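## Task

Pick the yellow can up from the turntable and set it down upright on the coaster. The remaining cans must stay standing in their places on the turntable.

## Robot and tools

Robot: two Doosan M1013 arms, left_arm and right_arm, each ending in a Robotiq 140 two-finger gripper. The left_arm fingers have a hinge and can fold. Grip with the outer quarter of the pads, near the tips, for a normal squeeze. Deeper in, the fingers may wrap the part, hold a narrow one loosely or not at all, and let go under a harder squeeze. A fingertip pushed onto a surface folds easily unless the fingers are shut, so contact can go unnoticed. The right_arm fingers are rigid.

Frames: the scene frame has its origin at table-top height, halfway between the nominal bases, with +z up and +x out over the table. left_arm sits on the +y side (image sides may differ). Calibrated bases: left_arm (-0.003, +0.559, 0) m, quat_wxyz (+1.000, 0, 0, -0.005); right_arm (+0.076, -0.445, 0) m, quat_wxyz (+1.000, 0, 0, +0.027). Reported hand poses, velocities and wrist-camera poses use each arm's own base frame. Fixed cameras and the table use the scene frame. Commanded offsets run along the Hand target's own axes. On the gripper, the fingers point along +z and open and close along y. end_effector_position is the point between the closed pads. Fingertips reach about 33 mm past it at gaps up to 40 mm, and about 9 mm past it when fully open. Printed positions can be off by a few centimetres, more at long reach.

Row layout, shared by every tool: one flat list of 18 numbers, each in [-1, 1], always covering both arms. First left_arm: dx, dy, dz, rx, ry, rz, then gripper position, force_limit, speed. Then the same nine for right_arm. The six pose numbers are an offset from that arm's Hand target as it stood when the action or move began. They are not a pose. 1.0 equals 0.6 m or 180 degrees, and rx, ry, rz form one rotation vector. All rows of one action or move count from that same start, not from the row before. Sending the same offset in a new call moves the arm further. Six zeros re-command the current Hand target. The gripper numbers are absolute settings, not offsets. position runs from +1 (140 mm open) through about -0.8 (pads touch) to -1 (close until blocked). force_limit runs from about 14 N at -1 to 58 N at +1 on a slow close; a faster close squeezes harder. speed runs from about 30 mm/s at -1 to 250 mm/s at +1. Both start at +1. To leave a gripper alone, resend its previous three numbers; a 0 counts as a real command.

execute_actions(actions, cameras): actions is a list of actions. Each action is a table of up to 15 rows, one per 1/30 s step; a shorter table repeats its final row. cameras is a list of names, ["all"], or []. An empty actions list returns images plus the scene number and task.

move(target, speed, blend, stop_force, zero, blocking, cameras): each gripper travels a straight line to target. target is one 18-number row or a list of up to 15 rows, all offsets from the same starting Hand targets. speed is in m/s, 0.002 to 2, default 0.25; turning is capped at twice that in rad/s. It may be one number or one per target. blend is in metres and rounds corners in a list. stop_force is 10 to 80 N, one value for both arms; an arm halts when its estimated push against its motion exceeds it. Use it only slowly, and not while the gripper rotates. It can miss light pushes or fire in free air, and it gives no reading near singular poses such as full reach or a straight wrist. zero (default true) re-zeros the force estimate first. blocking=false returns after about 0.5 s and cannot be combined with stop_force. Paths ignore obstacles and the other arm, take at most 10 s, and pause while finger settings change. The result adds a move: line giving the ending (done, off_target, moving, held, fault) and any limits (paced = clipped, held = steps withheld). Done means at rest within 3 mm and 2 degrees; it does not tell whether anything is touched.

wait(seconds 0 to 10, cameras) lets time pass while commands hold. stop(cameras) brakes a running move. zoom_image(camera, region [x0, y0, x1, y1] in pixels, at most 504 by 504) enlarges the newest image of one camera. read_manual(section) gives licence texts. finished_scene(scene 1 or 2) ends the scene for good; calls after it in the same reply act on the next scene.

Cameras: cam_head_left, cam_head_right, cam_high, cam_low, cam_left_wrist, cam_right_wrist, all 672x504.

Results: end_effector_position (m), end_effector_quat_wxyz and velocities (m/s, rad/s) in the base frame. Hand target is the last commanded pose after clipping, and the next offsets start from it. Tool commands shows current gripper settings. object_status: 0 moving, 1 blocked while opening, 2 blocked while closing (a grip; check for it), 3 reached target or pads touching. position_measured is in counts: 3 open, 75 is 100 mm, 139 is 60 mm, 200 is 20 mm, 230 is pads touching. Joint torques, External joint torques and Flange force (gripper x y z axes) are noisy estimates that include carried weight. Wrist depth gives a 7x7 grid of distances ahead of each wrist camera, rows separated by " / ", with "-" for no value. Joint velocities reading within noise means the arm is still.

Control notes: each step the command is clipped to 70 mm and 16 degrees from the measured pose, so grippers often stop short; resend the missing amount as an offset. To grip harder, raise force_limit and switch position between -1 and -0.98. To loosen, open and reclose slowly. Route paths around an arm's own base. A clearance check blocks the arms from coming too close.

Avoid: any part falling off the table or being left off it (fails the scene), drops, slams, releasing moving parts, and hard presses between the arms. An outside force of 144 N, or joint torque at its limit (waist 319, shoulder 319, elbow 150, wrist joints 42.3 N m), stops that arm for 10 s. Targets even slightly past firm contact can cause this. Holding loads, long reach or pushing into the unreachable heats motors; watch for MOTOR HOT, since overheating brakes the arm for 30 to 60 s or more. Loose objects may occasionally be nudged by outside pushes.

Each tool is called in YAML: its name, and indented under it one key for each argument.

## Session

wait:
  seconds: 0
  cameras: ["all"]

wait:
  seconds: 1
  cameras: ["cam_high","cam_left_wrist"]

execute_actions:
  actions: []
  cameras: ["cam_high"]

Scene clock: 0.00 s.
left_arm: end_effector_position=(+0.5213, +0.1092, +0.2602) position_measured=3 object_status=3 end_effector_quat_wxyz=(+0.152, +0.816, -0.299, +0.471) | right_arm: end_effector_position=(+0.5332, +0.6129, +0.3449) position_measured=3 object_status=3 end_effector_quat_wxyz=(-0.396, +0.062, +0.916, +0.028)
Joint positions: left_arm=[0.683 -0.052 2.281 -1.24 1.09 3.694] | right_arm=[0.607 0.719 0.934 0.598 2.068 -0.697]
Joint torques (N m): no reading
External joint torques (N m): no reading
Flange force (N): no reading
Wrist depth (mm): cam_left_wrist=[1612 2359 2518 2462 2435 2359 667 / 1948 2037 1983 1899 642 637 588 / 1724 1710 1710 552 540 533 528 / 1556 141 485 476 474 439 131 / - 407 416 418 410 397 113 / 362 380 374 370 367 363 354 / 345 342 336 333 332 330 327] | cam_right_wrist=[733 741 748 753 748 673 769 / 651 659 649 663 671 671 673 / 506 516 591 592 603 600 612 / 484 142 531 531 545 532 559 / - 347 450 494 497 490 111 / 386 400 436 456 459 457 448 / 376 377 422 421 425 424 428]
Hand target: left_arm +0.5213, +0.1092, +0.2602; +0.152, +0.816, -0.299, +0.471 | right_arm +0.5332, +0.6129, +0.3449; -0.396, +0.062, +0.916, +0.028
Tool commands: left_gripper/position=+1.0 left_gripper/force_limit=+1.0 left_gripper/speed=+1.0 right_gripper/position=+1.0 right_gripper/force_limit=+1.0 right_gripper/speed=+1.0

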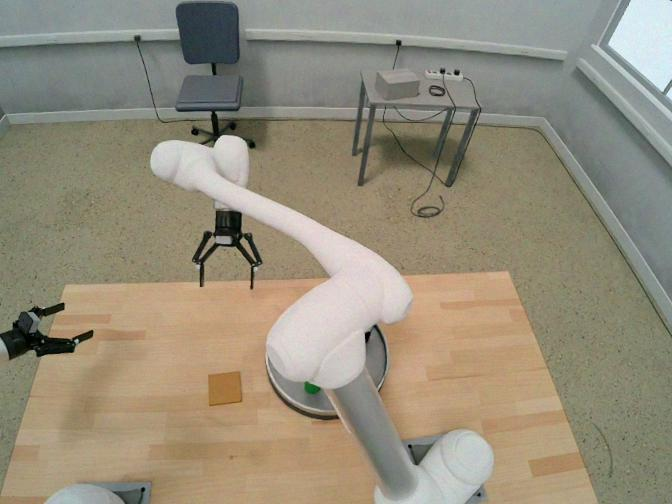

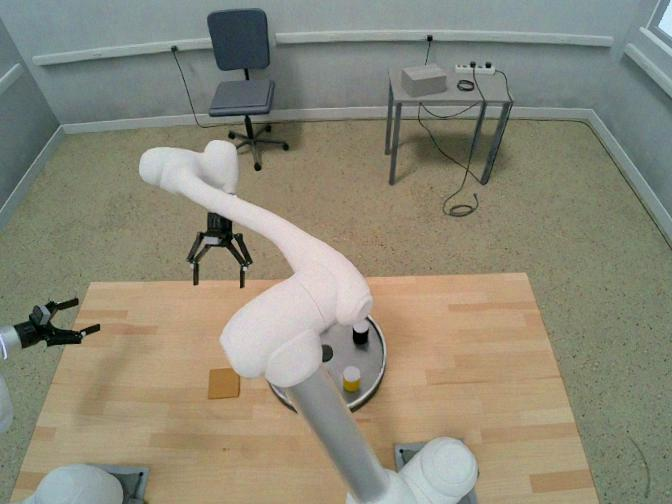

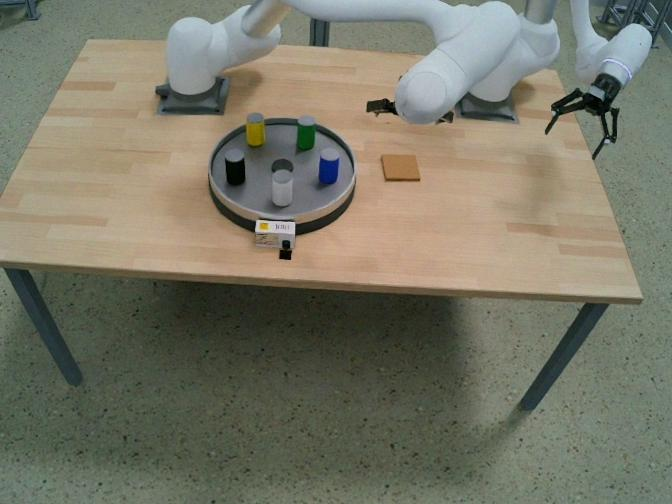

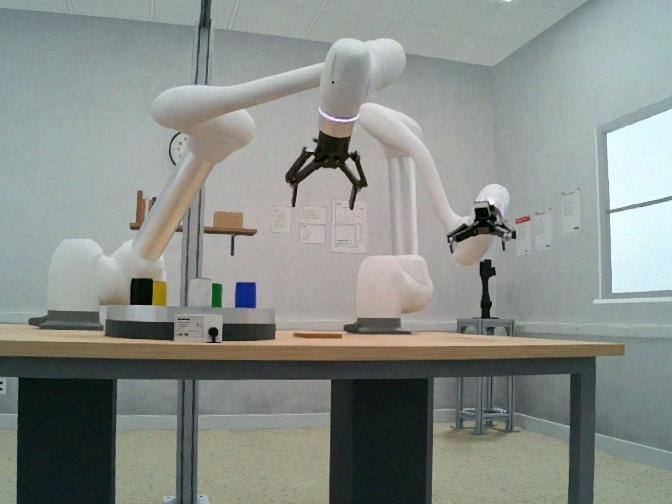

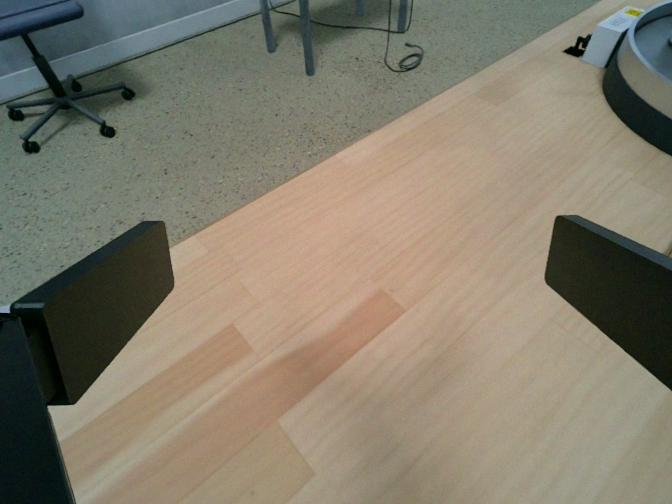

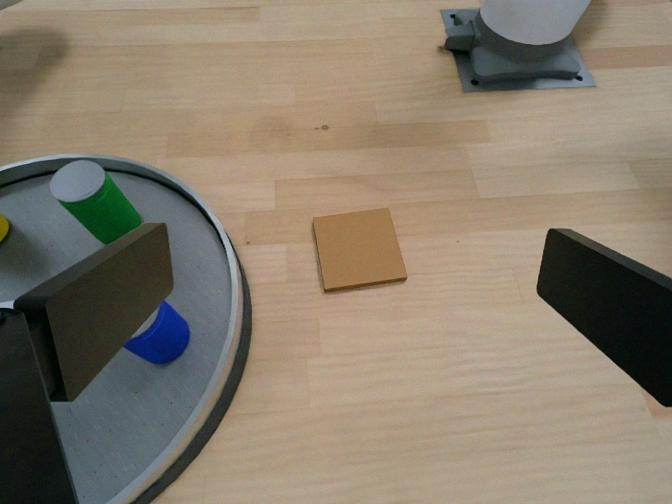

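Scene clock: 1.00 s.
left_arm: end_effector_position=(+0.5213, +0.1092, +0.2602) position_measured=3 object_status=3 end_effector_quat_wxyz=(+0.152, +0.816, -0.299, +0.471) | right_arm: end_effector_position=(+0.5332, +0.6129, +0.3449) position_measured=3 object_status=3 end_effector_quat_wxyz=(-0.396, +0.062, +0.916, +0.028)
Joint positions: left_arm=[0.683 -0.052 2.281 -1.24 1.09 3.694] | right_arm=[0.607 0.719 0.934 0.598 2.068 -0.697]
Joint torques (N m): left_arm=[-1.13 -26.5 -30.08 -0.91 0.74 -0.31] | right_arm=[-1.51 -108.74 -41.79 4.9 1 -0.11]
External joint torques (N m): left_arm=[1.15 0.09 -1.84 0.19 0.44 0.3] | right_arm=[1.39 -0.43 1.18 0.02 0.29 0.11]
Flange force (N): left_arm=[-0.6 -3.9 -3.9] | right_arm=[2.0 -2.1 3.8]
Wrist depth (mm): cam_left_wrist=[1567 2636 2409 2462 2359 767 671 / 1948 2114 2001 1915 648 631 588 / 1764 1685 1750 546 549 535 528 / 1589 141 479 473 470 439 131 / - 404 421 417 411 402 113 / 364 375 373 370 367 364 355 / 342 341 337 333 332 329 327] | cam_right_wrist=[746 746 758 753 731 657 764 / 649 657 669 671 671 673 690 / 465 521 592 597 600 600 607 / 478 142 524 529 545 531 563 / - 422 446 494 499 489 111 / 310 400 440 458 456 460 439 / 366 373 419 421 423 424 428]
Hand target: left_arm +0.5213, +0.1092, +0.2602; +0.152, +0.816, -0.299, +0.471 | right_arm +0.5332, +0.6129, +0.3449; -0.396, +0.062, +0.916, +0.028
Tool commands: left_gripper/position=+1.0 left_gripper/force_limit=+1.0 left_gripper/speed=+1.0 right_gripper/position=+1.0 right_gripper/force_limit=+1.0 right_gripper/speed=+1.0
wait: 1.00 s; at rest by 0.17 s
Images, in order (width x height): cam_high 672x504, cam_left_wrist 672x504.

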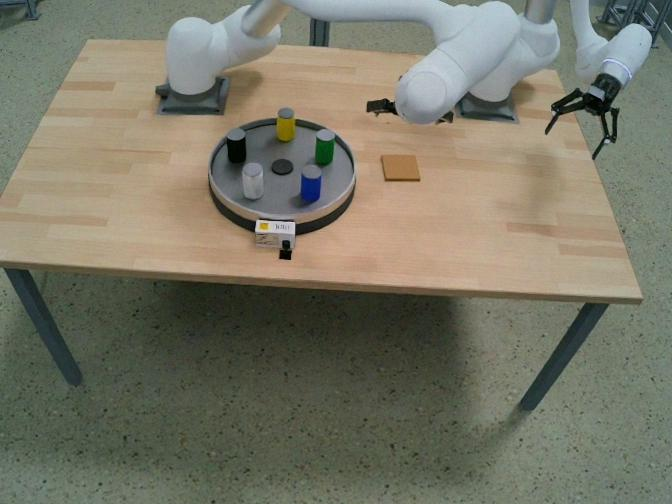

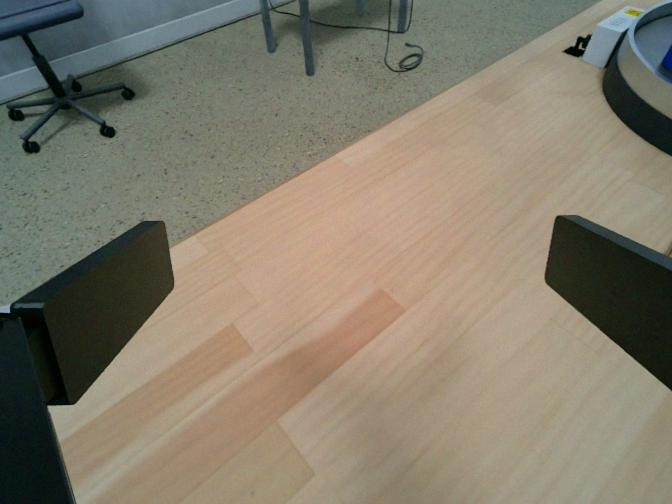

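Scene clock: 1.00 s.
left_arm: end_effector_position=(+0.5213, +0.1092, +0.2602) position_measured=3 object_status=3 end_effector_quat_wxyz=(+0.152, +0.816, -0.299, +0.471) | right_arm: end_effector_position=(+0.5332, +0.6129, +0.3449) position_measured=3 object_status=3 end_effector_quat_wxyz=(-0.396, +0.062, +0.916, +0.028)
Joint positions: left_arm=[0.683 -0.052 2.281 -1.24 1.09 3.694] | right_arm=[0.607 0.719 0.934 0.598 2.068 -0.697]
Joint velocities: within noise
Joint torques (N m): left_arm=[-1.13 -26.5 -30.08 -0.91 0.74 -0.31] | right_arm=[-1.51 -108.74 -41.79 4.9 1 -0.11]
External joint torques (N m): left_arm=[1.15 0.09 -1.84 0.19 0.44 0.3] | right_arm=[1.39 -0.43 1.18 0.02 0.29 0.11]
Flange force (N): left_arm=[-0.6 -3.9 -3.9] | right_arm=[2.0 -2.1 3.8]
Wrist depth (mm): cam_left_wrist=[1567 2636 2409 2462 2359 767 671 / 1948 2114 2001 1915 648 631 588 / 1764 1685 1750 546 549 535 528 / 1589 141 479 473 470 439 131 / - 404 421 417 411 402 113 / 364 375 373 370 367 364 355 / 342 341 337 333 332 329 327] | cam_right_wrist=[746 746 758 753 731 657 764 / 649 657 669 671 671 673 690 / 465 521 592 597 600 600 607 / 478 142 524 529 545 531 563 / - 422 446 494 499 489 111 / 310 400 440 458 456 460 439 / 366 373 419 421 423 424 428]
Hand target: left_arm +0.5213, +0.1092, +0.2602; +0.152, +0.816, -0.299, +0.471 | right_arm +0.5332, +0.6129, +0.3449; -0.396, +0.062, +0.916, +0.028
Tool commands: left_gripper/position=+1.0 left_gripper/force_limit=+1.0 left_gripper/speed=+1.0 right_gripper/position=+1.0 right_gripper/force_limit=+1.0 right_gripper/speed=+1.0
Images, in order (width x height): cam_high 672x504.

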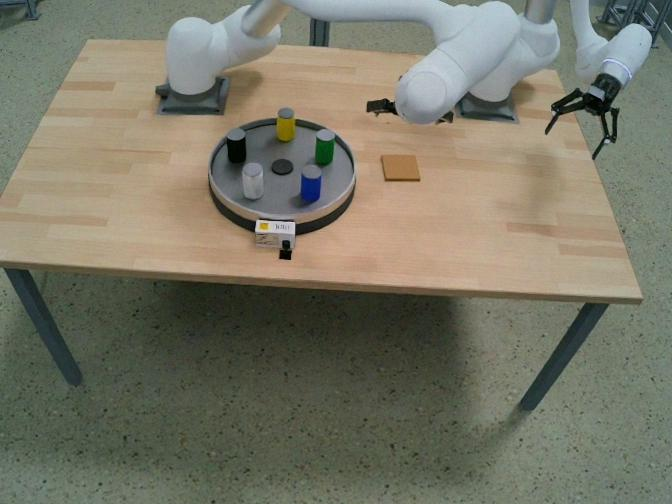

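move:
  target: [0,0,0,0,0,0,1,1,1,-0.0273,-0.4842,0.1033,0.0183,-0.2595,-0.0407,1,1,1]
  speed: 0.6
  cameras: ["cam_right_wrist","cam_high"]

wait:
  seconds: 1
  cameras: ["cam_right_wrist","cam_high"]

wait:
  seconds: 1
  cameras: ["cam_right_wrist"]

Scene clock: 3.60 s.
left_arm: end_effector_position=(+0.5213, +0.1092, +0.2602) position_measured=3 object_status=3 end_effector_quat_wxyz=(+0.152, +0.816, -0.299, +0.471) | right_arm: end_effector_position=(+0.4603, +0.3298, +0.2895) position_measured=3 object_status=3 end_effector_quat_wxyz=(+0.000, +0.000, +1.000, +0.001)
Joint positions: left_arm=[0.683 -0.052 2.281 -1.24 1.09 3.694] | right_arm=[0.56 0.043 1.8 0.001 1.299 -1.012]
Joint torques (N m): left_arm=[-1.31 -26.45 -30.16 -0.9 0.71 -0.4] | right_arm=[-1.31 -46.93 -41.97 4.13 -0.03 -0.1]
External joint torques (N m): left_arm=[1.31 0.07 -1.79 0.18 0.47 0.4] | right_arm=[1.36 1.88 1.24 0.08 0.05 0.1]
Flange force (N): left_arm=[-1.0 -3.9 -4.1] | right_arm=[0.6 2.7 2.5]
Wrist depth (mm): cam_left_wrist=[1724 2384 2359 2359 2334 2310 667 / 1883 2019 2001 1948 646 635 597 / 1648 1697 1697 546 546 539 528 / 1535 141 480 472 469 443 131 / - 404 420 416 413 399 113 / 363 378 373 370 366 363 355 / 343 342 338 334 331 330 329] | cam_right_wrist=[370 331 332 334 334 335 380 / 389 348 351 348 352 351 403 / 426 288 371 372 368 366 429 / 439 142 397 386 397 372 444 / - 472 416 404 484 485 111 / 1527 516 514 522 520 520 526 / 1665 1653 1653 1665 1690 1678 -]
Hand target: left_arm +0.5213, +0.1092, +0.2602; +0.152, +0.816, -0.299, +0.471 | right_arm +0.4603, +0.3298, +0.2895; +0.000, +0.000, +1.000, +0.001
Off the commanded pose: left_arm 0.000 m, 0 deg | right_arm 0.000 m, 0 deg.
move: done; limits=paced
Images, in order (width x height): cam_high 672x504, cam_right_wrist 672x504.

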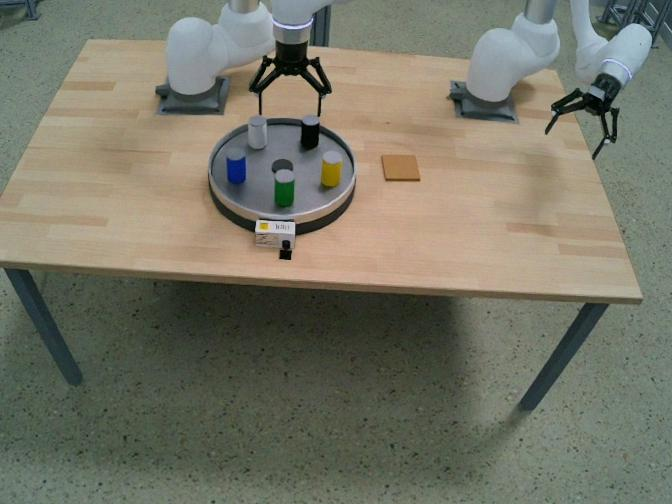

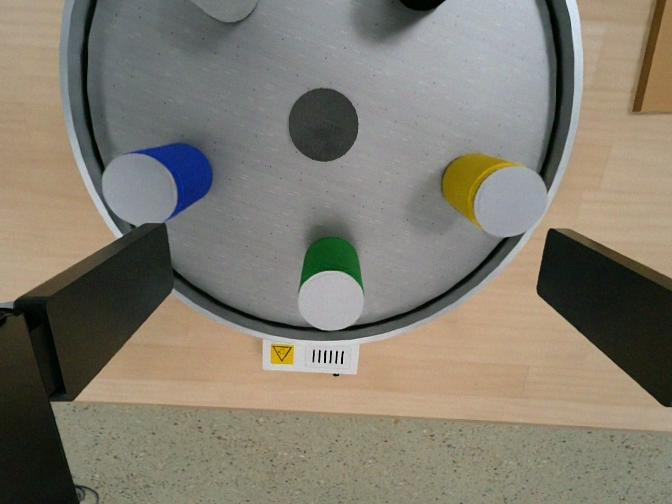

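Scene clock: 4.60 s.
left_arm: end_effector_position=(+0.5213, +0.1092, +0.2602) position_measured=3 object_status=3 end_effector_quat_wxyz=(+0.152, +0.816, -0.299, +0.471) | right_arm: end_effector_position=(+0.4603, +0.3298, +0.2895) position_measured=3 object_status=3 end_effector_quat_wxyz=(+0.000, +0.000, +1.000, +0.001)
Joint positions: left_arm=[0.683 -0.052 2.281 -1.24 1.09 3.694] | right_arm=[0.56 0.043 1.8 0.001 1.299 -1.012]
Joint torques (N m): left_arm=[-1.42 -26.89 -30.11 -0.91 0.78 -0.38] | right_arm=[-1.47 -46.85 -41.46 4.18 -0.2 -0.12]
External joint torques (N m): left_arm=[1.38 0.55 -1.81 0.18 0.4 0.38] | right_arm=[1.51 1.43 0.78 0.02 0.24 0.12]
Flange force (N): left_arm=[-1.5 -4.7 -3.8] | right_arm=[0.7 3.0 1.3]
Wrist depth (mm): cam_left_wrist=[1635 2409 2575 2518 2409 2359 673 / 1899 2114 2037 2056 646 631 590 / 1764 1764 1697 552 548 536 531 / 1556 140 472 473 467 440 131 / - 402 420 416 413 401 113 / 366 379 372 372 369 365 355 / 343 344 338 335 332 332 328] | cam_right_wrist=[372 255 333 333 333 329 382 / 393 350 352 347 352 355 400 / 427 368 372 372 372 372 431 / 435 141 316 393 389 379 442 / - 475 415 419 484 488 111 / 1571 509 516 520 513 519 526 / 1653 1640 1640 1665 1665 1653 -]
Hand target: left_arm +0.5213, +0.1092, +0.2602; +0.152, +0.816, -0.299, +0.471 | right_arm +0.4603, +0.3298, +0.2895; +0.000, +0.000, +1.000, +0.001
Tool commands: left_gripper/position=+1.0 left_gripper/force_limit=+1.0 left_gripper/speed=+1.0 right_gripper/position=+1.0 right_gripper/force_limit=+1.0 right_gripper/speed=+1.0
Off the commanded pose: left_arm 0.000 m, 0 deg | right_arm 0.000 m, 0 deg.
wait: 1.00 s; at rest by 0.17 s
Images, in order (width x height): cam_high 672x504, cam_right_wrist 672x504.

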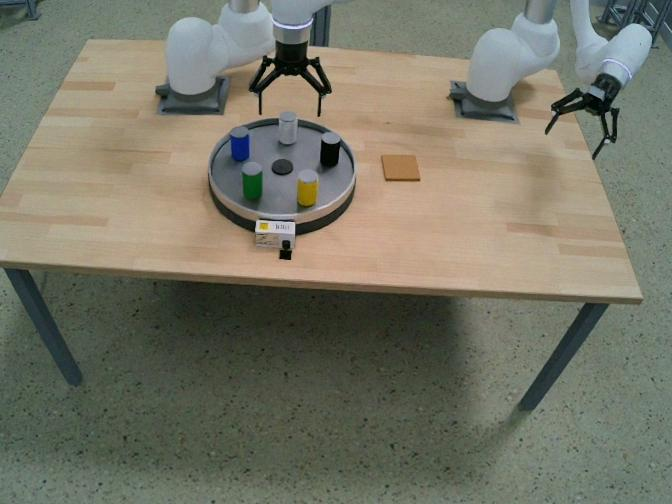

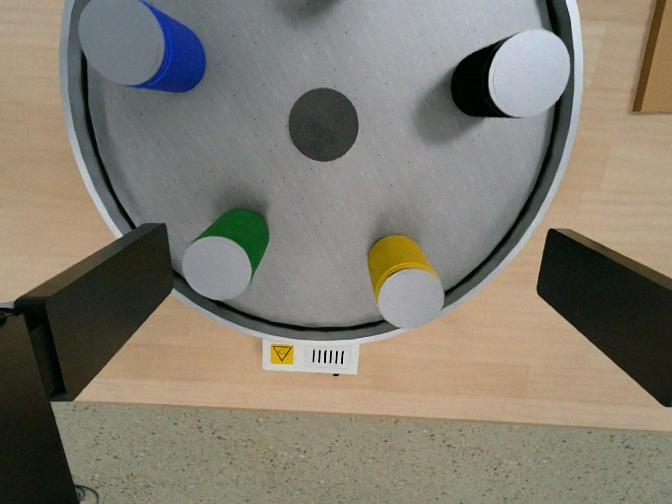

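Scene clock: 5.60 s.
left_arm: end_effector_position=(+0.5213, +0.1092, +0.2602) position_measured=3 object_status=3 end_effector_quat_wxyz=(+0.152, +0.816, -0.299, +0.471) | right_arm: end_effector_position=(+0.4603, +0.3298, +0.2895) position_measured=3 object_status=3 end_effector_quat_wxyz=(+0.000, +0.000, +1.000, +0.001)
Joint positions: left_arm=[0.683 -0.052 2.281 -1.24 1.09 3.694] | right_arm=[0.56 0.043 1.8 0.001 1.299 -1.012]
Joint torques (N m): left_arm=[-1.85 -26.34 -30.37 -0.93 0.82 -0.31] | right_arm=[-1.33 -47.1 -41.42 4.16 -0.22 -0.13]
External joint torques (N m): left_arm=[1.85 -0.04 -1.53 0.21 0.36 0.31] | right_arm=[1.36 2.71 0.99 0.03 0.24 0.13]
Flange force (N): left_arm=[-1.6 -3.5 -5.2] | right_arm=[-0.8 3.8 2.1]
Wrist depth (mm): cam_left_wrist=[1567 2175 2334 1867 2310 2310 669 / 1822 1983 2037 1948 644 635 580 / 1724 1750 1764 551 545 533 525 / 1589 140 479 472 469 465 465 / - 404 421 415 410 397 113 / 364 377 375 369 366 366 353 / 345 342 336 335 333 330 328] | cam_right_wrist=[370 334 332 333 331 335 379 / 392 343 350 345 351 352 404 / 426 285 372 372 365 370 427 / 439 142 391 392 395 300 446 / - 477 410 411 482 486 111 / 1571 514 514 513 521 522 525 / 1593 1628 1616 1616 1640 1653 -]
Hand target: left_arm +0.5213, +0.1092, +0.2602; +0.152, +0.816, -0.299, +0.471 | right_arm +0.4603, +0.3298, +0.2895; +0.000, +0.000, +1.000, +0.001
Tool commands: left_gripper/position=+1.0 left_gripper/force_limit=+1.0 left_gripper/speed=+1.0 right_gripper/position=+1.0 right_gripper/force_limit=+1.0 right_gripper/speed=+1.0
Off the commanded pose: left_arm 0.000 m, 0 deg | right_arm 0.000 m, 0 deg.
wait: 1.00 s; at rest by 0.17 s
Images, in order (width x height): cam_right_wrist 672x504.

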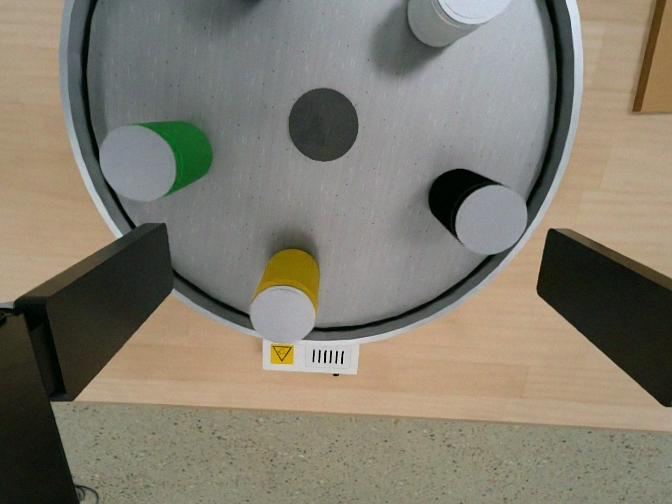

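move:
  target: [0,0,0,0,0,0,1,1,1,-0.1652,0.0488,0.2025,0,0,0,1,1,1]
  speed: 0.4

Scene clock: 8.17 s.
left_arm: end_effector_position=(+0.5213, +0.1092, +0.2602) position_measured=3 object_status=3 end_effector_quat_wxyz=(+0.152, +0.816, -0.299, +0.471) | right_arm: end_effector_position=(+0.5594, +0.3593, +0.1682) position_measured=3 object_status=3 end_effector_quat_wxyz=(+0.000, +0.000, +1.000, +0.001)
Joint positions: left_arm=[0.683 -0.052 2.281 -1.24 1.09 3.694] | right_arm=[0.518 0.267 1.767 0.001 1.107 -1.054]
Joint torques (N m): left_arm=[-1.45 -26.61 -29.95 -1.02 0.75 -0.3] | right_arm=[-1.38 -64.81 -38.41 3.83 -0.13 -0.09]
External joint torques (N m): left_arm=[1.41 0.22 -1.99 0.29 0.44 0.3] | right_arm=[1.32 0.02 1.12 0.02 0.18 0.09]
Flange force (N): left_arm=[-0.8 -4.5 -4.5] | right_arm=[2.8 0.7 0.8]
Wrist depth (mm): cam_left_wrist=[1567 2987 2462 2490 2384 2384 673 / 1883 2019 2075 1983 648 637 587 / 1778 1750 1710 545 540 532 530 / - 140 480 475 467 442 131 / - 406 419 419 413 398 113 / 367 375 373 372 368 363 356 / 345 341 335 334 331 330 329] | cam_right_wrist=[223 221 223 223 223 223 220 / 169 230 234 232 234 236 237 / 185 248 248 162 164 246 307 / 249 141 264 264 258 254 315 / - 131 275 338 342 342 111 / 367 364 365 365 368 371 370 / 1447 1438 1496 1467 1517 1527 1496]
Hand target: left_arm +0.5213, +0.1092, +0.2602; +0.152, +0.816, -0.299, +0.471 | right_arm +0.5594, +0.3593, +0.1681; +0.000, +0.000, +1.000, +0.001
Off the commanded pose: left_arm 0.000 m, 0 deg | right_arm 0.000 m, 0 deg.
move: done

wait:
  seconds: 4.98

move:
  target:
    - [0,0,0,0,0,0,1,1,1,-0.0143,-0.0812,0.03,0,0,0,-1,0,-0.1]
    - [0,0,0,0,0,0,1,1,1,0,-0.1623,0.03,0,0,0,-1,0,-0.1]
    - [0,0,0,0,0,0,1,1,1,0.024,-0.207,-0.117,0,0,0,-1,0,-0.1]
  speed: [0.1,0.1,0.2]
  blend: [0.015,0.01,0]
  cameras: ["cam_right_wrist","cam_high","cam_low"]

Scene clock: 13.33 s.
left_arm: end_effector_position=(+0.5213, +0.1092, +0.2602) position_measured=3 object_status=3 end_effector_quat_wxyz=(+0.152, +0.816, -0.299, +0.471) | right_arm: end_effector_position=(+0.5594, +0.3593, +0.1681) position_measured=3 object_status=3 end_effector_quat_wxyz=(+0.000, +0.000, +1.000, +0.001)
Joint positions: left_arm=[0.683 -0.052 2.281 -1.24 1.09 3.694] | right_arm=[0.518 0.267 1.767 0.001 1.107 -1.054]
Joint torques (N m): left_arm=[-1.49 -26.31 -30.17 -0.96 0.72 -0.39] | right_arm=[-1.7 -66.35 -38.48 3.84 -0.2 -0.14]
External joint torques (N m): left_arm=[1.49 -0.06 -1.75 0.24 0.46 0.39] | right_arm=[1.66 0.95 0.76 0.06 0.23 0.14]
Flange force (N): left_arm=[-1.1 -3.7 -4.7] | right_arm=[1.3 2.4 1.1]
Wrist depth (mm): cam_left_wrist=[1852 2154 2490 2490 2334 818 669 / 1948 2019 1764 2019 648 637 607 / 1764 1724 1737 549 543 537 526 / 1567 140 478 475 469 438 131 / - 404 422 415 411 399 113 / 364 378 373 371 366 363 355 / 344 341 337 334 330 329 329] | cam_right_wrist=[222 223 222 222 223 223 220 / 153 211 234 236 235 236 236 / 159 248 249 246 164 246 303 / 251 145 265 265 242 254 314 / - 142 281 282 341 343 111 / 368 366 366 366 367 371 366 / - 1393 1447 1506 1467 1467 1457]
Hand target: left_arm +0.5213, +0.1092, +0.2602; +0.152, +0.816, -0.299, +0.471 | right_arm +0.5594, +0.3593, +0.1681; +0.000, +0.000, +1.000, +0.001
Tool commands: left_gripper/position=+1.0 left_gripper/force_limit=+1.0 left_gripper/speed=+1.0 right_gripper/position=+1.0 right_gripper/force_limit=+1.0 right_gripper/speed=+1.0
Off the commanded pose: left_arm 0.000 m, 0 deg | right_arm 0.000 m, 0 deg.
wait: 5.00 s; at rest from the start

Scene clock: 15.33 s.
left_arm: end_effector_position=(+0.5213, +0.1092, +0.2602) position_measured=3 object_status=3 end_effector_quat_wxyz=(+0.152, +0.816, -0.299, +0.471) | right_arm: end_effector_position=(+0.5451, +0.2350, +0.2380) position_measured=155 object_status=2 end_effector_quat_wxyz=(+0.000, +0.000, +1.000, +0.001)
Joint positions: left_arm=[0.683 -0.052 2.281 -1.24 1.09 3.694] | right_arm=[0.348 0.113 1.82 0.001 1.208 -1.224]
Joint torques (N m): left_arm=[-0.59 -26.74 -29.89 -0.98 0.75 -0.4] | right_arm=[-1.56 -53 -41.26 3.98 -0.44 -0.11]
External joint torques (N m): left_arm=[0.56 0.38 -2.02 0.26 0.43 0.4] | right_arm=[1.77 1.93 1.81 0.1 0.47 0.11]
Flange force (N): left_arm=[-0.2 -4.4 -2.5] | right_arm=[1.2 3.0 2.5]
Wrist depth (mm): cam_left_wrist=[1612 2384 2310 2435 2801 718 646 / 1983 2056 1965 2075 640 635 580 / 1737 1737 1737 545 544 533 527 / 1589 140 482 476 468 442 131 / - 405 419 416 410 399 113 / 364 378 373 370 367 367 353 / 344 343 337 333 331 329 326] | cam_right_wrist=[332 329 286 285 284 286 285 / 351 349 300 298 303 305 303 / 371 370 319 177 317 277 318 / 395 394 147 - 152 343 399 / - 90 93 429 140 88 415 / - - - 1447 - - - / - - - 1582 - - -]
Hand target: left_arm +0.5213, +0.1092, +0.2602; +0.152, +0.816, -0.299, +0.471 | right_arm +0.5451, +0.2350, +0.2381; +0.000, +0.000, +1.000, +0.001
Off the commanded pose: left_arm 0.000 m, 0 deg | right_arm 0.000 m, 0 deg.
move: done
Images, in order (width x height): cam_high 672x504, cam_low 672x504, cam_right_wrist 672x504.

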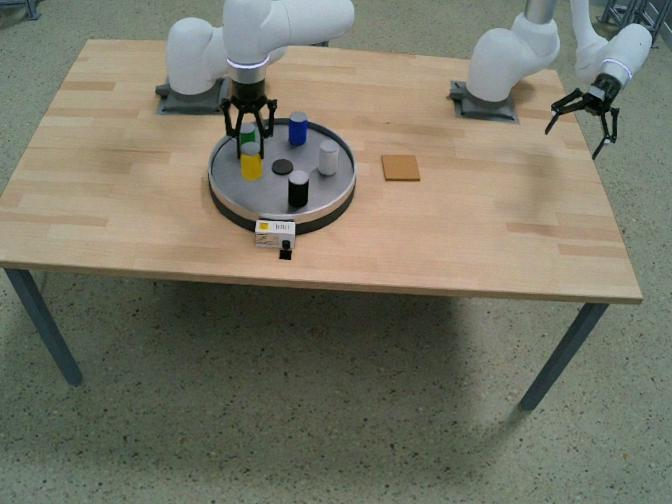

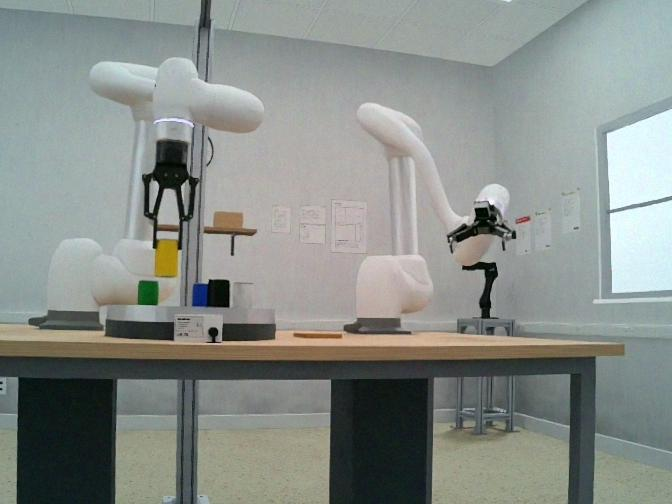

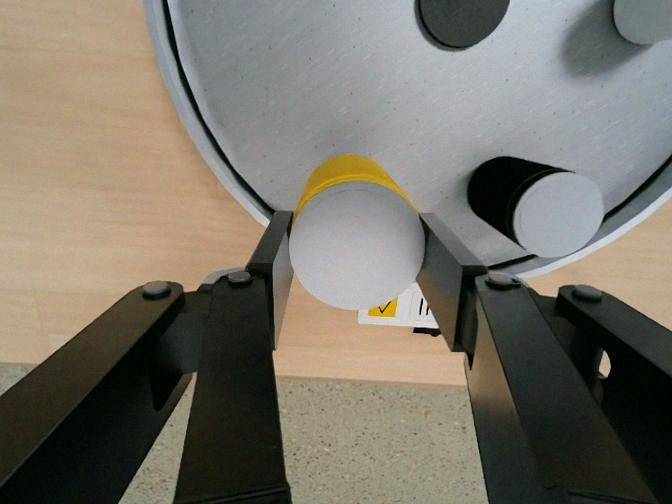

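move:
  target:
    - [0,0,0,0,0,0,1,1,1,0.03,0.07,-0.1167,0,0,0,-1,0,-0.1]
    - [0,0,0,0,0,0,1,1,1,0.2918,0.675,-0.06,0,0,0,-1,0,-0.1]
  speed: 0.4
  blend: [0.03,0]
  cameras: ["cam_right_wrist","cam_high"]

Scene clock: 17.50 s.
left_arm: end_effector_position=(+0.5213, +0.1092, +0.2602) position_measured=3 object_status=3 end_effector_quat_wxyz=(+0.152, +0.816, -0.299, +0.471) | right_arm: end_effector_position=(+0.3698, +0.6397, +0.2746) position_measured=155 object_status=2 end_effector_quat_wxyz=(+0.000, +0.000, +1.000, +0.001)
Joint positions: left_arm=[0.683 -0.052 2.281 -1.24 1.09 3.694] | right_arm=[1 0.32 1.493 0.001 1.328 -0.572]
Joint torques (N m): left_arm=[-1.21 -25.98 -30.08 -0.96 0.76 -0.33] | right_arm=[0.92 -75.91 -43.13 4.23 -0.29 -0.09]
External joint torques (N m): left_arm=[1.19 -0.38 -1.86 0.24 0.42 0.32] | right_arm=[-1.02 1.95 2.07 0.02 0.3 0.09]
Flange force (N): left_arm=[-0.1 -3.2 -4.4] | right_arm=[-0.5 -1.7 3.0]
Wrist depth (mm): cam_left_wrist=[1589 2462 2435 2435 2384 2241 681 / 1948 2019 2037 1965 642 637 583 / 1822 1737 1635 546 541 532 528 / 1545 140 482 472 467 441 131 / - 402 420 418 411 401 113 / 364 378 377 370 371 364 356 / 342 342 339 334 330 330 329] | cam_right_wrist=[318 362 365 367 366 371 373 / 334 333 387 379 383 387 390 / 357 354 403 179 408 411 414 / 373 368 148 - 151 437 435 / - 89 93 470 142 88 453 / - - - 503 501 - - / - - - 539 - - -]
Hand target: left_arm +0.5213, +0.1092, +0.2602; +0.152, +0.816, -0.299, +0.471 | right_arm +0.3697, +0.6398, +0.2746; +0.000, +0.000, +1.000, +0.001
Off the commanded pose: left_arm 0.000 m, 0 deg | right_arm 0.000 m, 0 deg.
move: done; limits=paced
Images, in order (width x height): cam_high 672x504, cam_right_wrist 672x504.

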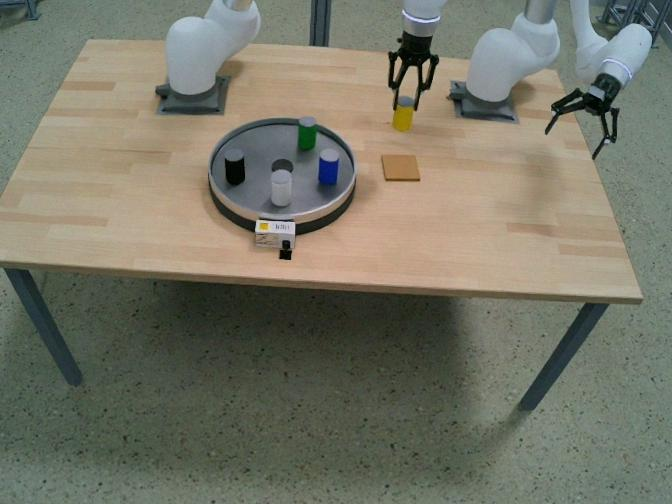

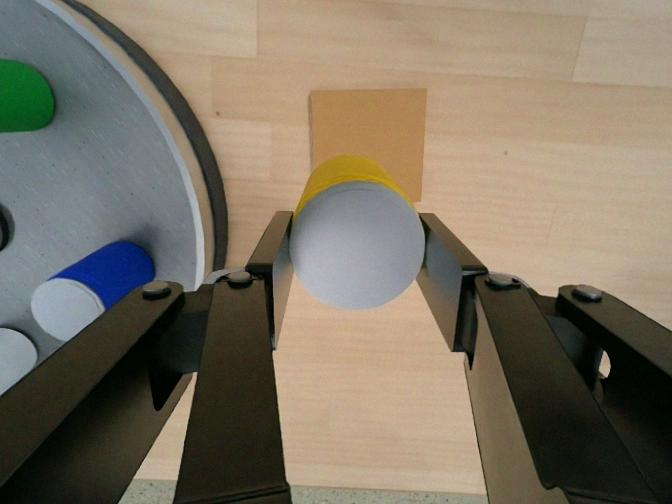

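move:
  target: [0,0,0,0,0,0,1,1,1,0.02,0.0372,0.254,0,0,0,-1,0,-0.1]
  speed: 0.3

move:
  target: [0,0,0,0,0,0,1,1,1,0,0,0.06,0,0,0,-1,0,-0.1]
  speed: 0.015
  stop_force: 10
  cameras: ["cam_low","cam_right_wrist","cam_high"]

Scene clock: 18.97 s.
left_arm: end_effector_position=(+0.5213, +0.1092, +0.2602) position_measured=3 object_status=3 end_effector_quat_wxyz=(+0.152, +0.816, -0.299, +0.471) | right_arm: end_effector_position=(+0.3577, +0.6623, +0.1223) position_measured=155 object_status=2 end_effector_quat_wxyz=(+0.000, +0.000, +1.000, +0.001)
Joint positions: left_arm=[0.683 -0.052 2.281 -1.24 1.09 3.694] | right_arm=[1.029 0.428 1.629 0.001 1.083 -0.542]
Joint torques (N m): left_arm=[-0.9 -26.68 -30.17 -0.99 0.8 -0.34] | right_arm=[-1.48 -81.5 -39.13 3.84 -0.32 -0.09]
External joint torques (N m): left_arm=[0.88 0.28 -1.76 0.27 0.38 0.34] | right_arm=[1.56 0.67 1.88 0.03 0.34 0.09]
Flange force (N): left_arm=[-0.5 -3.9 -3.1] | right_arm=[3.3 -1.4 1.6]
Wrist depth (mm): cam_left_wrist=[1685 2175 2384 2462 2409 775 661 / 1915 2114 2114 2056 648 633 602 / 1750 1724 1685 553 546 541 525 / 1556 140 479 472 468 441 131 / - 404 417 415 412 399 113 / 362 378 374 371 367 364 357 / 342 342 335 334 332 329 328] | cam_right_wrist=[229 229 228 228 229 230 229 / 238 241 237 235 237 241 243 / 218 255 251 161 250 256 255 / - 265 266 150 151 272 272 / - 90 93 294 286 88 284 / - - - 309 311 - - / - - - 333 335 - -]
Hand target: left_arm +0.5213, +0.1092, +0.2602; +0.152, +0.816, -0.299, +0.471 | right_arm +0.3578, +0.6623, +0.1223; +0.000, +0.000, +1.000, +0.001
Off the commanded pose: left_arm 0.000 m, 0 deg | right_arm 0.000 m, 0 deg.
move: done

Scene clock: 20.47 s.
left_arm: end_effector_position=(+0.5213, +0.1092, +0.2602) position_measured=3 object_status=3 end_effector_quat_wxyz=(+0.152, +0.816, -0.299, +0.471) | right_arm: end_effector_position=(+0.3578, +0.6625, +0.1096) position_measured=155 object_status=2 end_effector_quat_wxyz=(+0.000, +0.000, +1.000, +0.001)
Joint positions: left_arm=[0.683 -0.052 2.281 -1.24 1.09 3.694] | right_arm=[1.029 0.438 1.64 0.001 1.062 -0.542]
Joint torques (N m): left_arm=[-0.59 -26.59 -30.11 -0.95 0.75 -0.37] | right_arm=[-1.27 -62.18 -26.31 4 -1.64 -0.09]
External joint torques (N m): left_arm=[0.57 0.22 -1.8 0.22 0.43 0.36] | right_arm=[1.43 -19.17 -10.51 -0.17 1.67 0.09]
Flange force (N): left_arm=[-0.2 -3.8 -2.5] | right_arm=[3.1 -1.5 -26.6]
Wrist depth (mm): cam_left_wrist=[1567 2435 2310 2286 2409 2334 673 / 1867 2094 2001 2075 646 633 591 / 1750 1697 1514 551 549 535 528 / 1524 141 482 472 465 440 131 / - 402 418 416 412 399 113 / 364 375 374 370 366 364 354 / 344 341 338 334 331 330 329] | cam_right_wrist=[216 216 217 218 218 218 220 / 226 230 227 223 224 230 231 / - 242 240 179 234 243 244 / 208 253 251 - 153 260 259 / - 89 93 279 271 88 271 / - - - 295 294 - - / - - - 318 318 - -]
Hand target: left_arm +0.5213, +0.1092, +0.2602; +0.152, +0.816, -0.299, +0.471 | right_arm +0.3578, +0.6624, +0.1096; +0.000, +0.000, +1.000, +0.001 (not the last commanded pose)
Off the commanded pose: left_arm 0.000 m, 0 deg | right_arm 0.023 m, 0 deg.
move: contact (right_arm)
Images, in order (width x height): cam_high 672x504, cam_low 672x504, cam_right_wrist 672x504.

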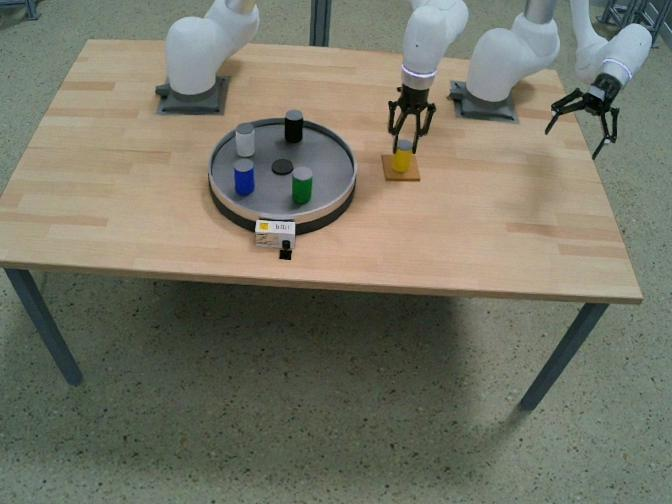

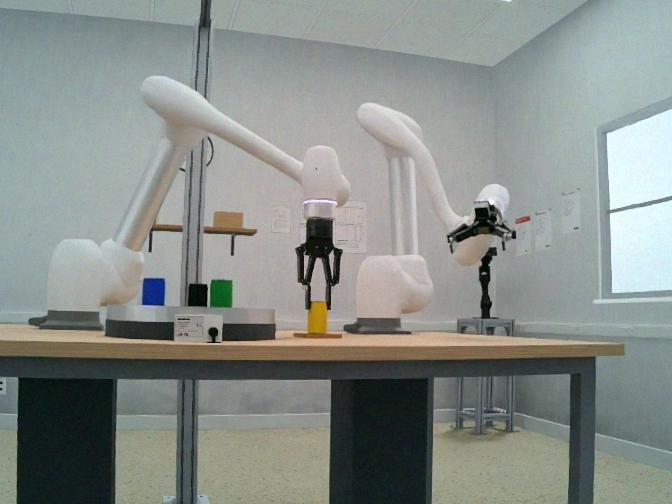

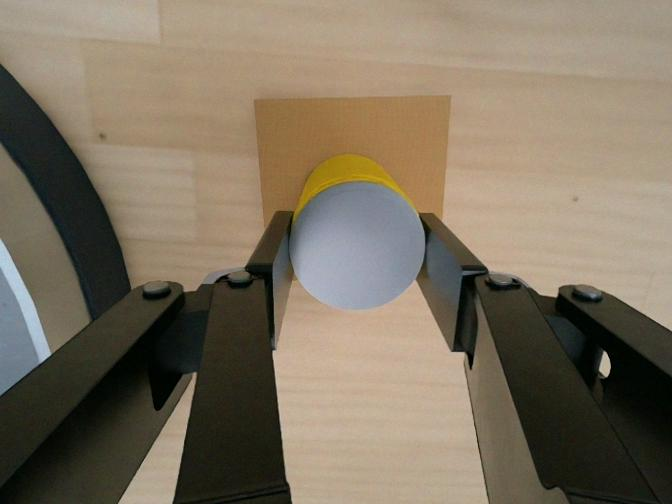

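move:
  target: [0,0,0,0,0,0,1,1,1,0,0,-0.0015,0,0,0,-1,0,-0.1]
  speed: 0.02

move:
  target: [0,0,0,0,0,0,1,1,1,0,0,0,0,0,0,0.6,0,-1]

move:
  target: [0,0,0,0,0,0,1,1,1,0,0,-0.22,0,0,0,0.6,0,-1]
  cameras: ["cam_low","cam_high","cam_right_wrist"]

Scene clock: 21.33 s.
left_arm: end_effector_position=(+0.5213, +0.1092, +0.2602) position_measured=3 object_status=3 end_effector_quat_wxyz=(+0.152, +0.816, -0.299, +0.471) | right_arm: end_effector_position=(+0.3578, +0.6624, +0.1104) position_measured=155 object_status=2 end_effector_quat_wxyz=(+0.000, +0.000, +1.000, +0.001)
Joint positions: left_arm=[0.683 -0.052 2.281 -1.24 1.09 3.694] | right_arm=[1.029 0.438 1.64 0.001 1.063 -0.542]
Joint torques (N m): left_arm=[-0.81 -26.84 -30.14 -0.89 0.77 -0.36] | right_arm=[-1.26 -83.8 -38.04 3.82 -0.11 -0.09]
External joint torques (N m): left_arm=[0.75 0.5 -1.79 0.17 0.41 0.36] | right_arm=[1.1 3.07 1.29 -0.01 0.12 0.09]
Flange force (N): left_arm=[-0.7 -4.3 -2.5] | right_arm=[0.6 2.3 3.3]
Wrist depth (mm): cam_left_wrist=[1578 2286 2546 2218 2056 2286 677 / 1915 2075 2114 2019 648 633 587 / 1737 1660 1710 548 540 536 527 / 1556 140 483 475 466 442 131 / - 404 420 417 410 400 113 / 365 380 373 370 367 362 354 / 342 342 338 333 330 329 328] | cam_right_wrist=[218 218 218 218 218 219 218 / 227 229 228 223 225 231 231 / 222 242 239 212 234 244 244 / - 255 251 - 154 259 261 / - 90 93 278 272 88 271 / - - - 294 297 - - / - - - 317 320 - -]
Hand target: left_arm +0.5213, +0.1092, +0.2602; +0.152, +0.816, -0.299, +0.471 | right_arm +0.3578, +0.6624, +0.1105; +0.000, +0.000, +1.000, +0.001
Off the commanded pose: left_arm 0.000 m, 0 deg | right_arm 0.000 m, 0 deg.
move: done

Scene clock: 23.73 s.
left_arm: end_effector_position=(+0.5213, +0.1092, +0.2602) position_measured=3 object_status=3 end_effector_quat_wxyz=(+0.152, +0.816, -0.299, +0.471) | right_arm: end_effector_position=(+0.3578, +0.6624, +0.1105) position_measured=53 object_status=0 end_effector_quat_wxyz=(+0.000, +0.000, +1.000, +0.001)
Joint positions: left_arm=[0.683 -0.052 2.281 -1.24 1.09 3.694] | right_arm=[1.029 0.438 1.639 0.001 1.063 -0.542]
Joint torques (N m): left_arm=[-1.94 -26.96 -30.15 -0.91 0.74 -0.36] | right_arm=[-1.6 -81.18 -37.69 3.8 -0.19 -0.14]
External joint torques (N m): left_arm=[1.94 0.61 -1.76 0.19 0.44 0.36] | right_arm=[1.83 -0.46 0.73 0.04 0.21 0.14]
Flange force (N): left_arm=[-2.3 -5.0 -4.9] | right_arm=[3.2 -0.5 -0.1]
Wrist depth (mm): cam_left_wrist=[1635 2546 2518 2409 2409 2286 661 / 1899 2075 2175 2001 642 642 587 / 1764 1724 1685 548 548 535 527 / 1600 140 481 475 464 442 131 / - 404 424 415 412 401 113 / 364 378 375 373 369 363 354 / 344 342 338 336 331 330 329] | cam_right_wrist=[218 218 218 219 218 219 219 / 226 230 228 224 225 230 233 / 227 243 240 180 233 244 246 / 204 130 252 152 256 147 258 / - 102 276 276 277 146 98 / - 293 294 296 296 297 - / - 317 318 318 319 318 -]
Hand target: left_arm +0.5213, +0.1092, +0.2602; +0.152, +0.816, -0.299, +0.471 | right_arm +0.3578, +0.6624, +0.1105; +0.000, +0.000, +1.000, +0.001
Off the commanded pose: left_arm 0.000 m, 0 deg | right_arm 0.000 m, 0 deg.
move: done

Scene clock: 24.80 s.
left_arm: end_effector_position=(+0.5213, +0.1092, +0.2602) position_measured=3 object_status=3 end_effector_quat_wxyz=(+0.152, +0.816, -0.299, +0.471) | right_arm: end_effector_position=(+0.3577, +0.6622, +0.2424) position_measured=53 object_status=3 end_effector_quat_wxyz=(+0.000, +0.000, +1.000, +0.001)
Joint positions: left_arm=[0.683 -0.052 2.281 -1.24 1.09 3.694] | right_arm=[1.029 0.355 1.504 0.001 1.281 -0.542]
Joint torques (N m): left_arm=[-0.83 -26.65 -29.94 -0.91 0.66 -0.3] | right_arm=[-1.52 -76.8 -41.06 4.12 -0.05 -0.08]
External joint torques (N m): left_arm=[0.84 0.28 -1.99 0.19 0.52 0.3] | right_arm=[1.76 0.18 0.66 0.08 0.06 0.08]
Flange force (N): left_arm=[-0.3 -4.3 -3.3] | right_arm=[2.6 0.3 0.8]
Wrist depth (mm): cam_left_wrist=[1612 2359 2518 2546 2490 2310 665 / 1867 2019 1932 1899 642 642 587 / 1750 1764 1737 548 551 536 531 / 1535 141 482 475 469 442 131 / - 402 421 417 415 399 113 / 364 376 373 370 367 364 353 / 342 340 336 334 333 330 326] | cam_right_wrist=[315 336 337 339 338 338 341 / 305 347 358 347 353 359 357 / 321 325 377 348 373 378 378 / 343 130 395 406 401 147 399 / - 102 426 423 430 137 98 / - 457 453 453 457 455 - / - 487 489 491 490 490 -]
Hand target: left_arm +0.5213, +0.1092, +0.2602; +0.152, +0.816, -0.299, +0.471 | right_arm +0.3578, +0.6622, +0.2425; +0.000, +0.000, +1.000, +0.001
Off the commanded pose: left_arm 0.000 m, 0 deg | right_arm 0.000 m, 0 deg.
move: done
Images, in order (width x height): cam_high 672x504, cam_low 672x504, cam_right_wrist 672x504.

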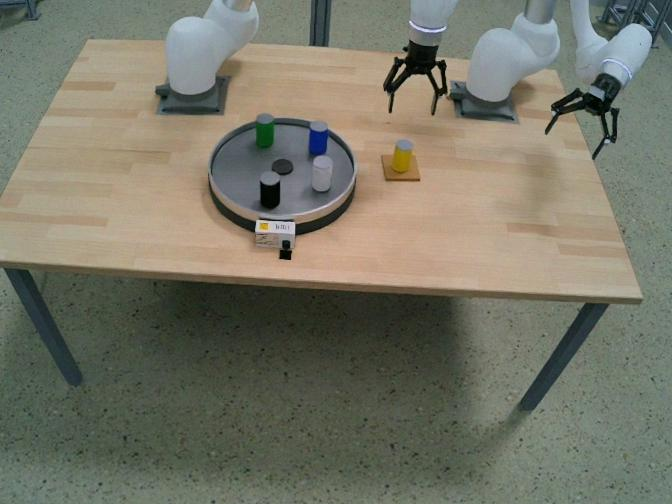

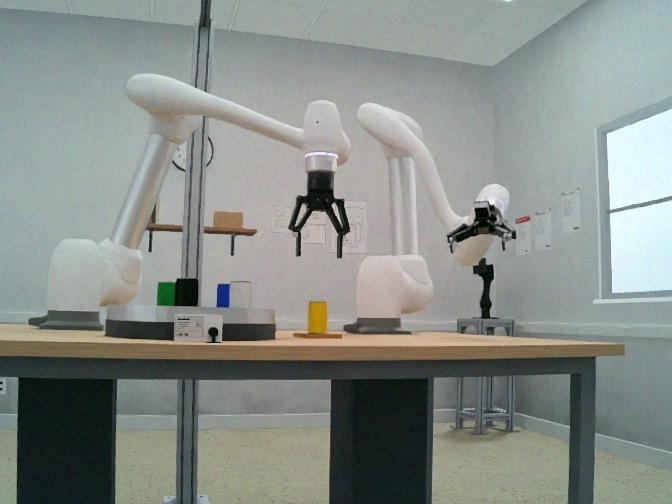

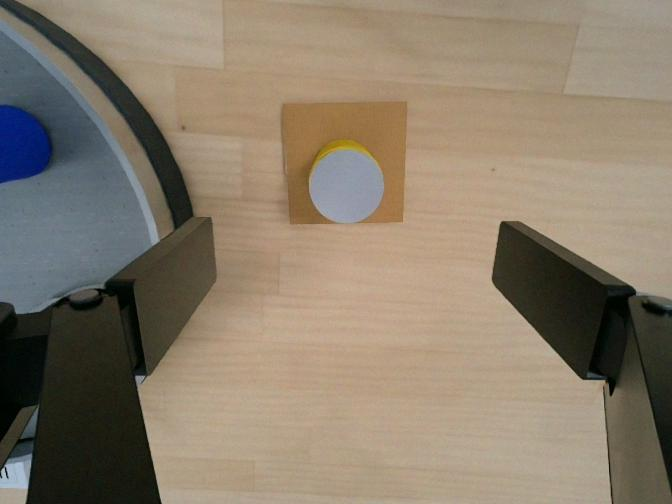

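finished_scene:
  scene: 2

The scene is finished: the task was done.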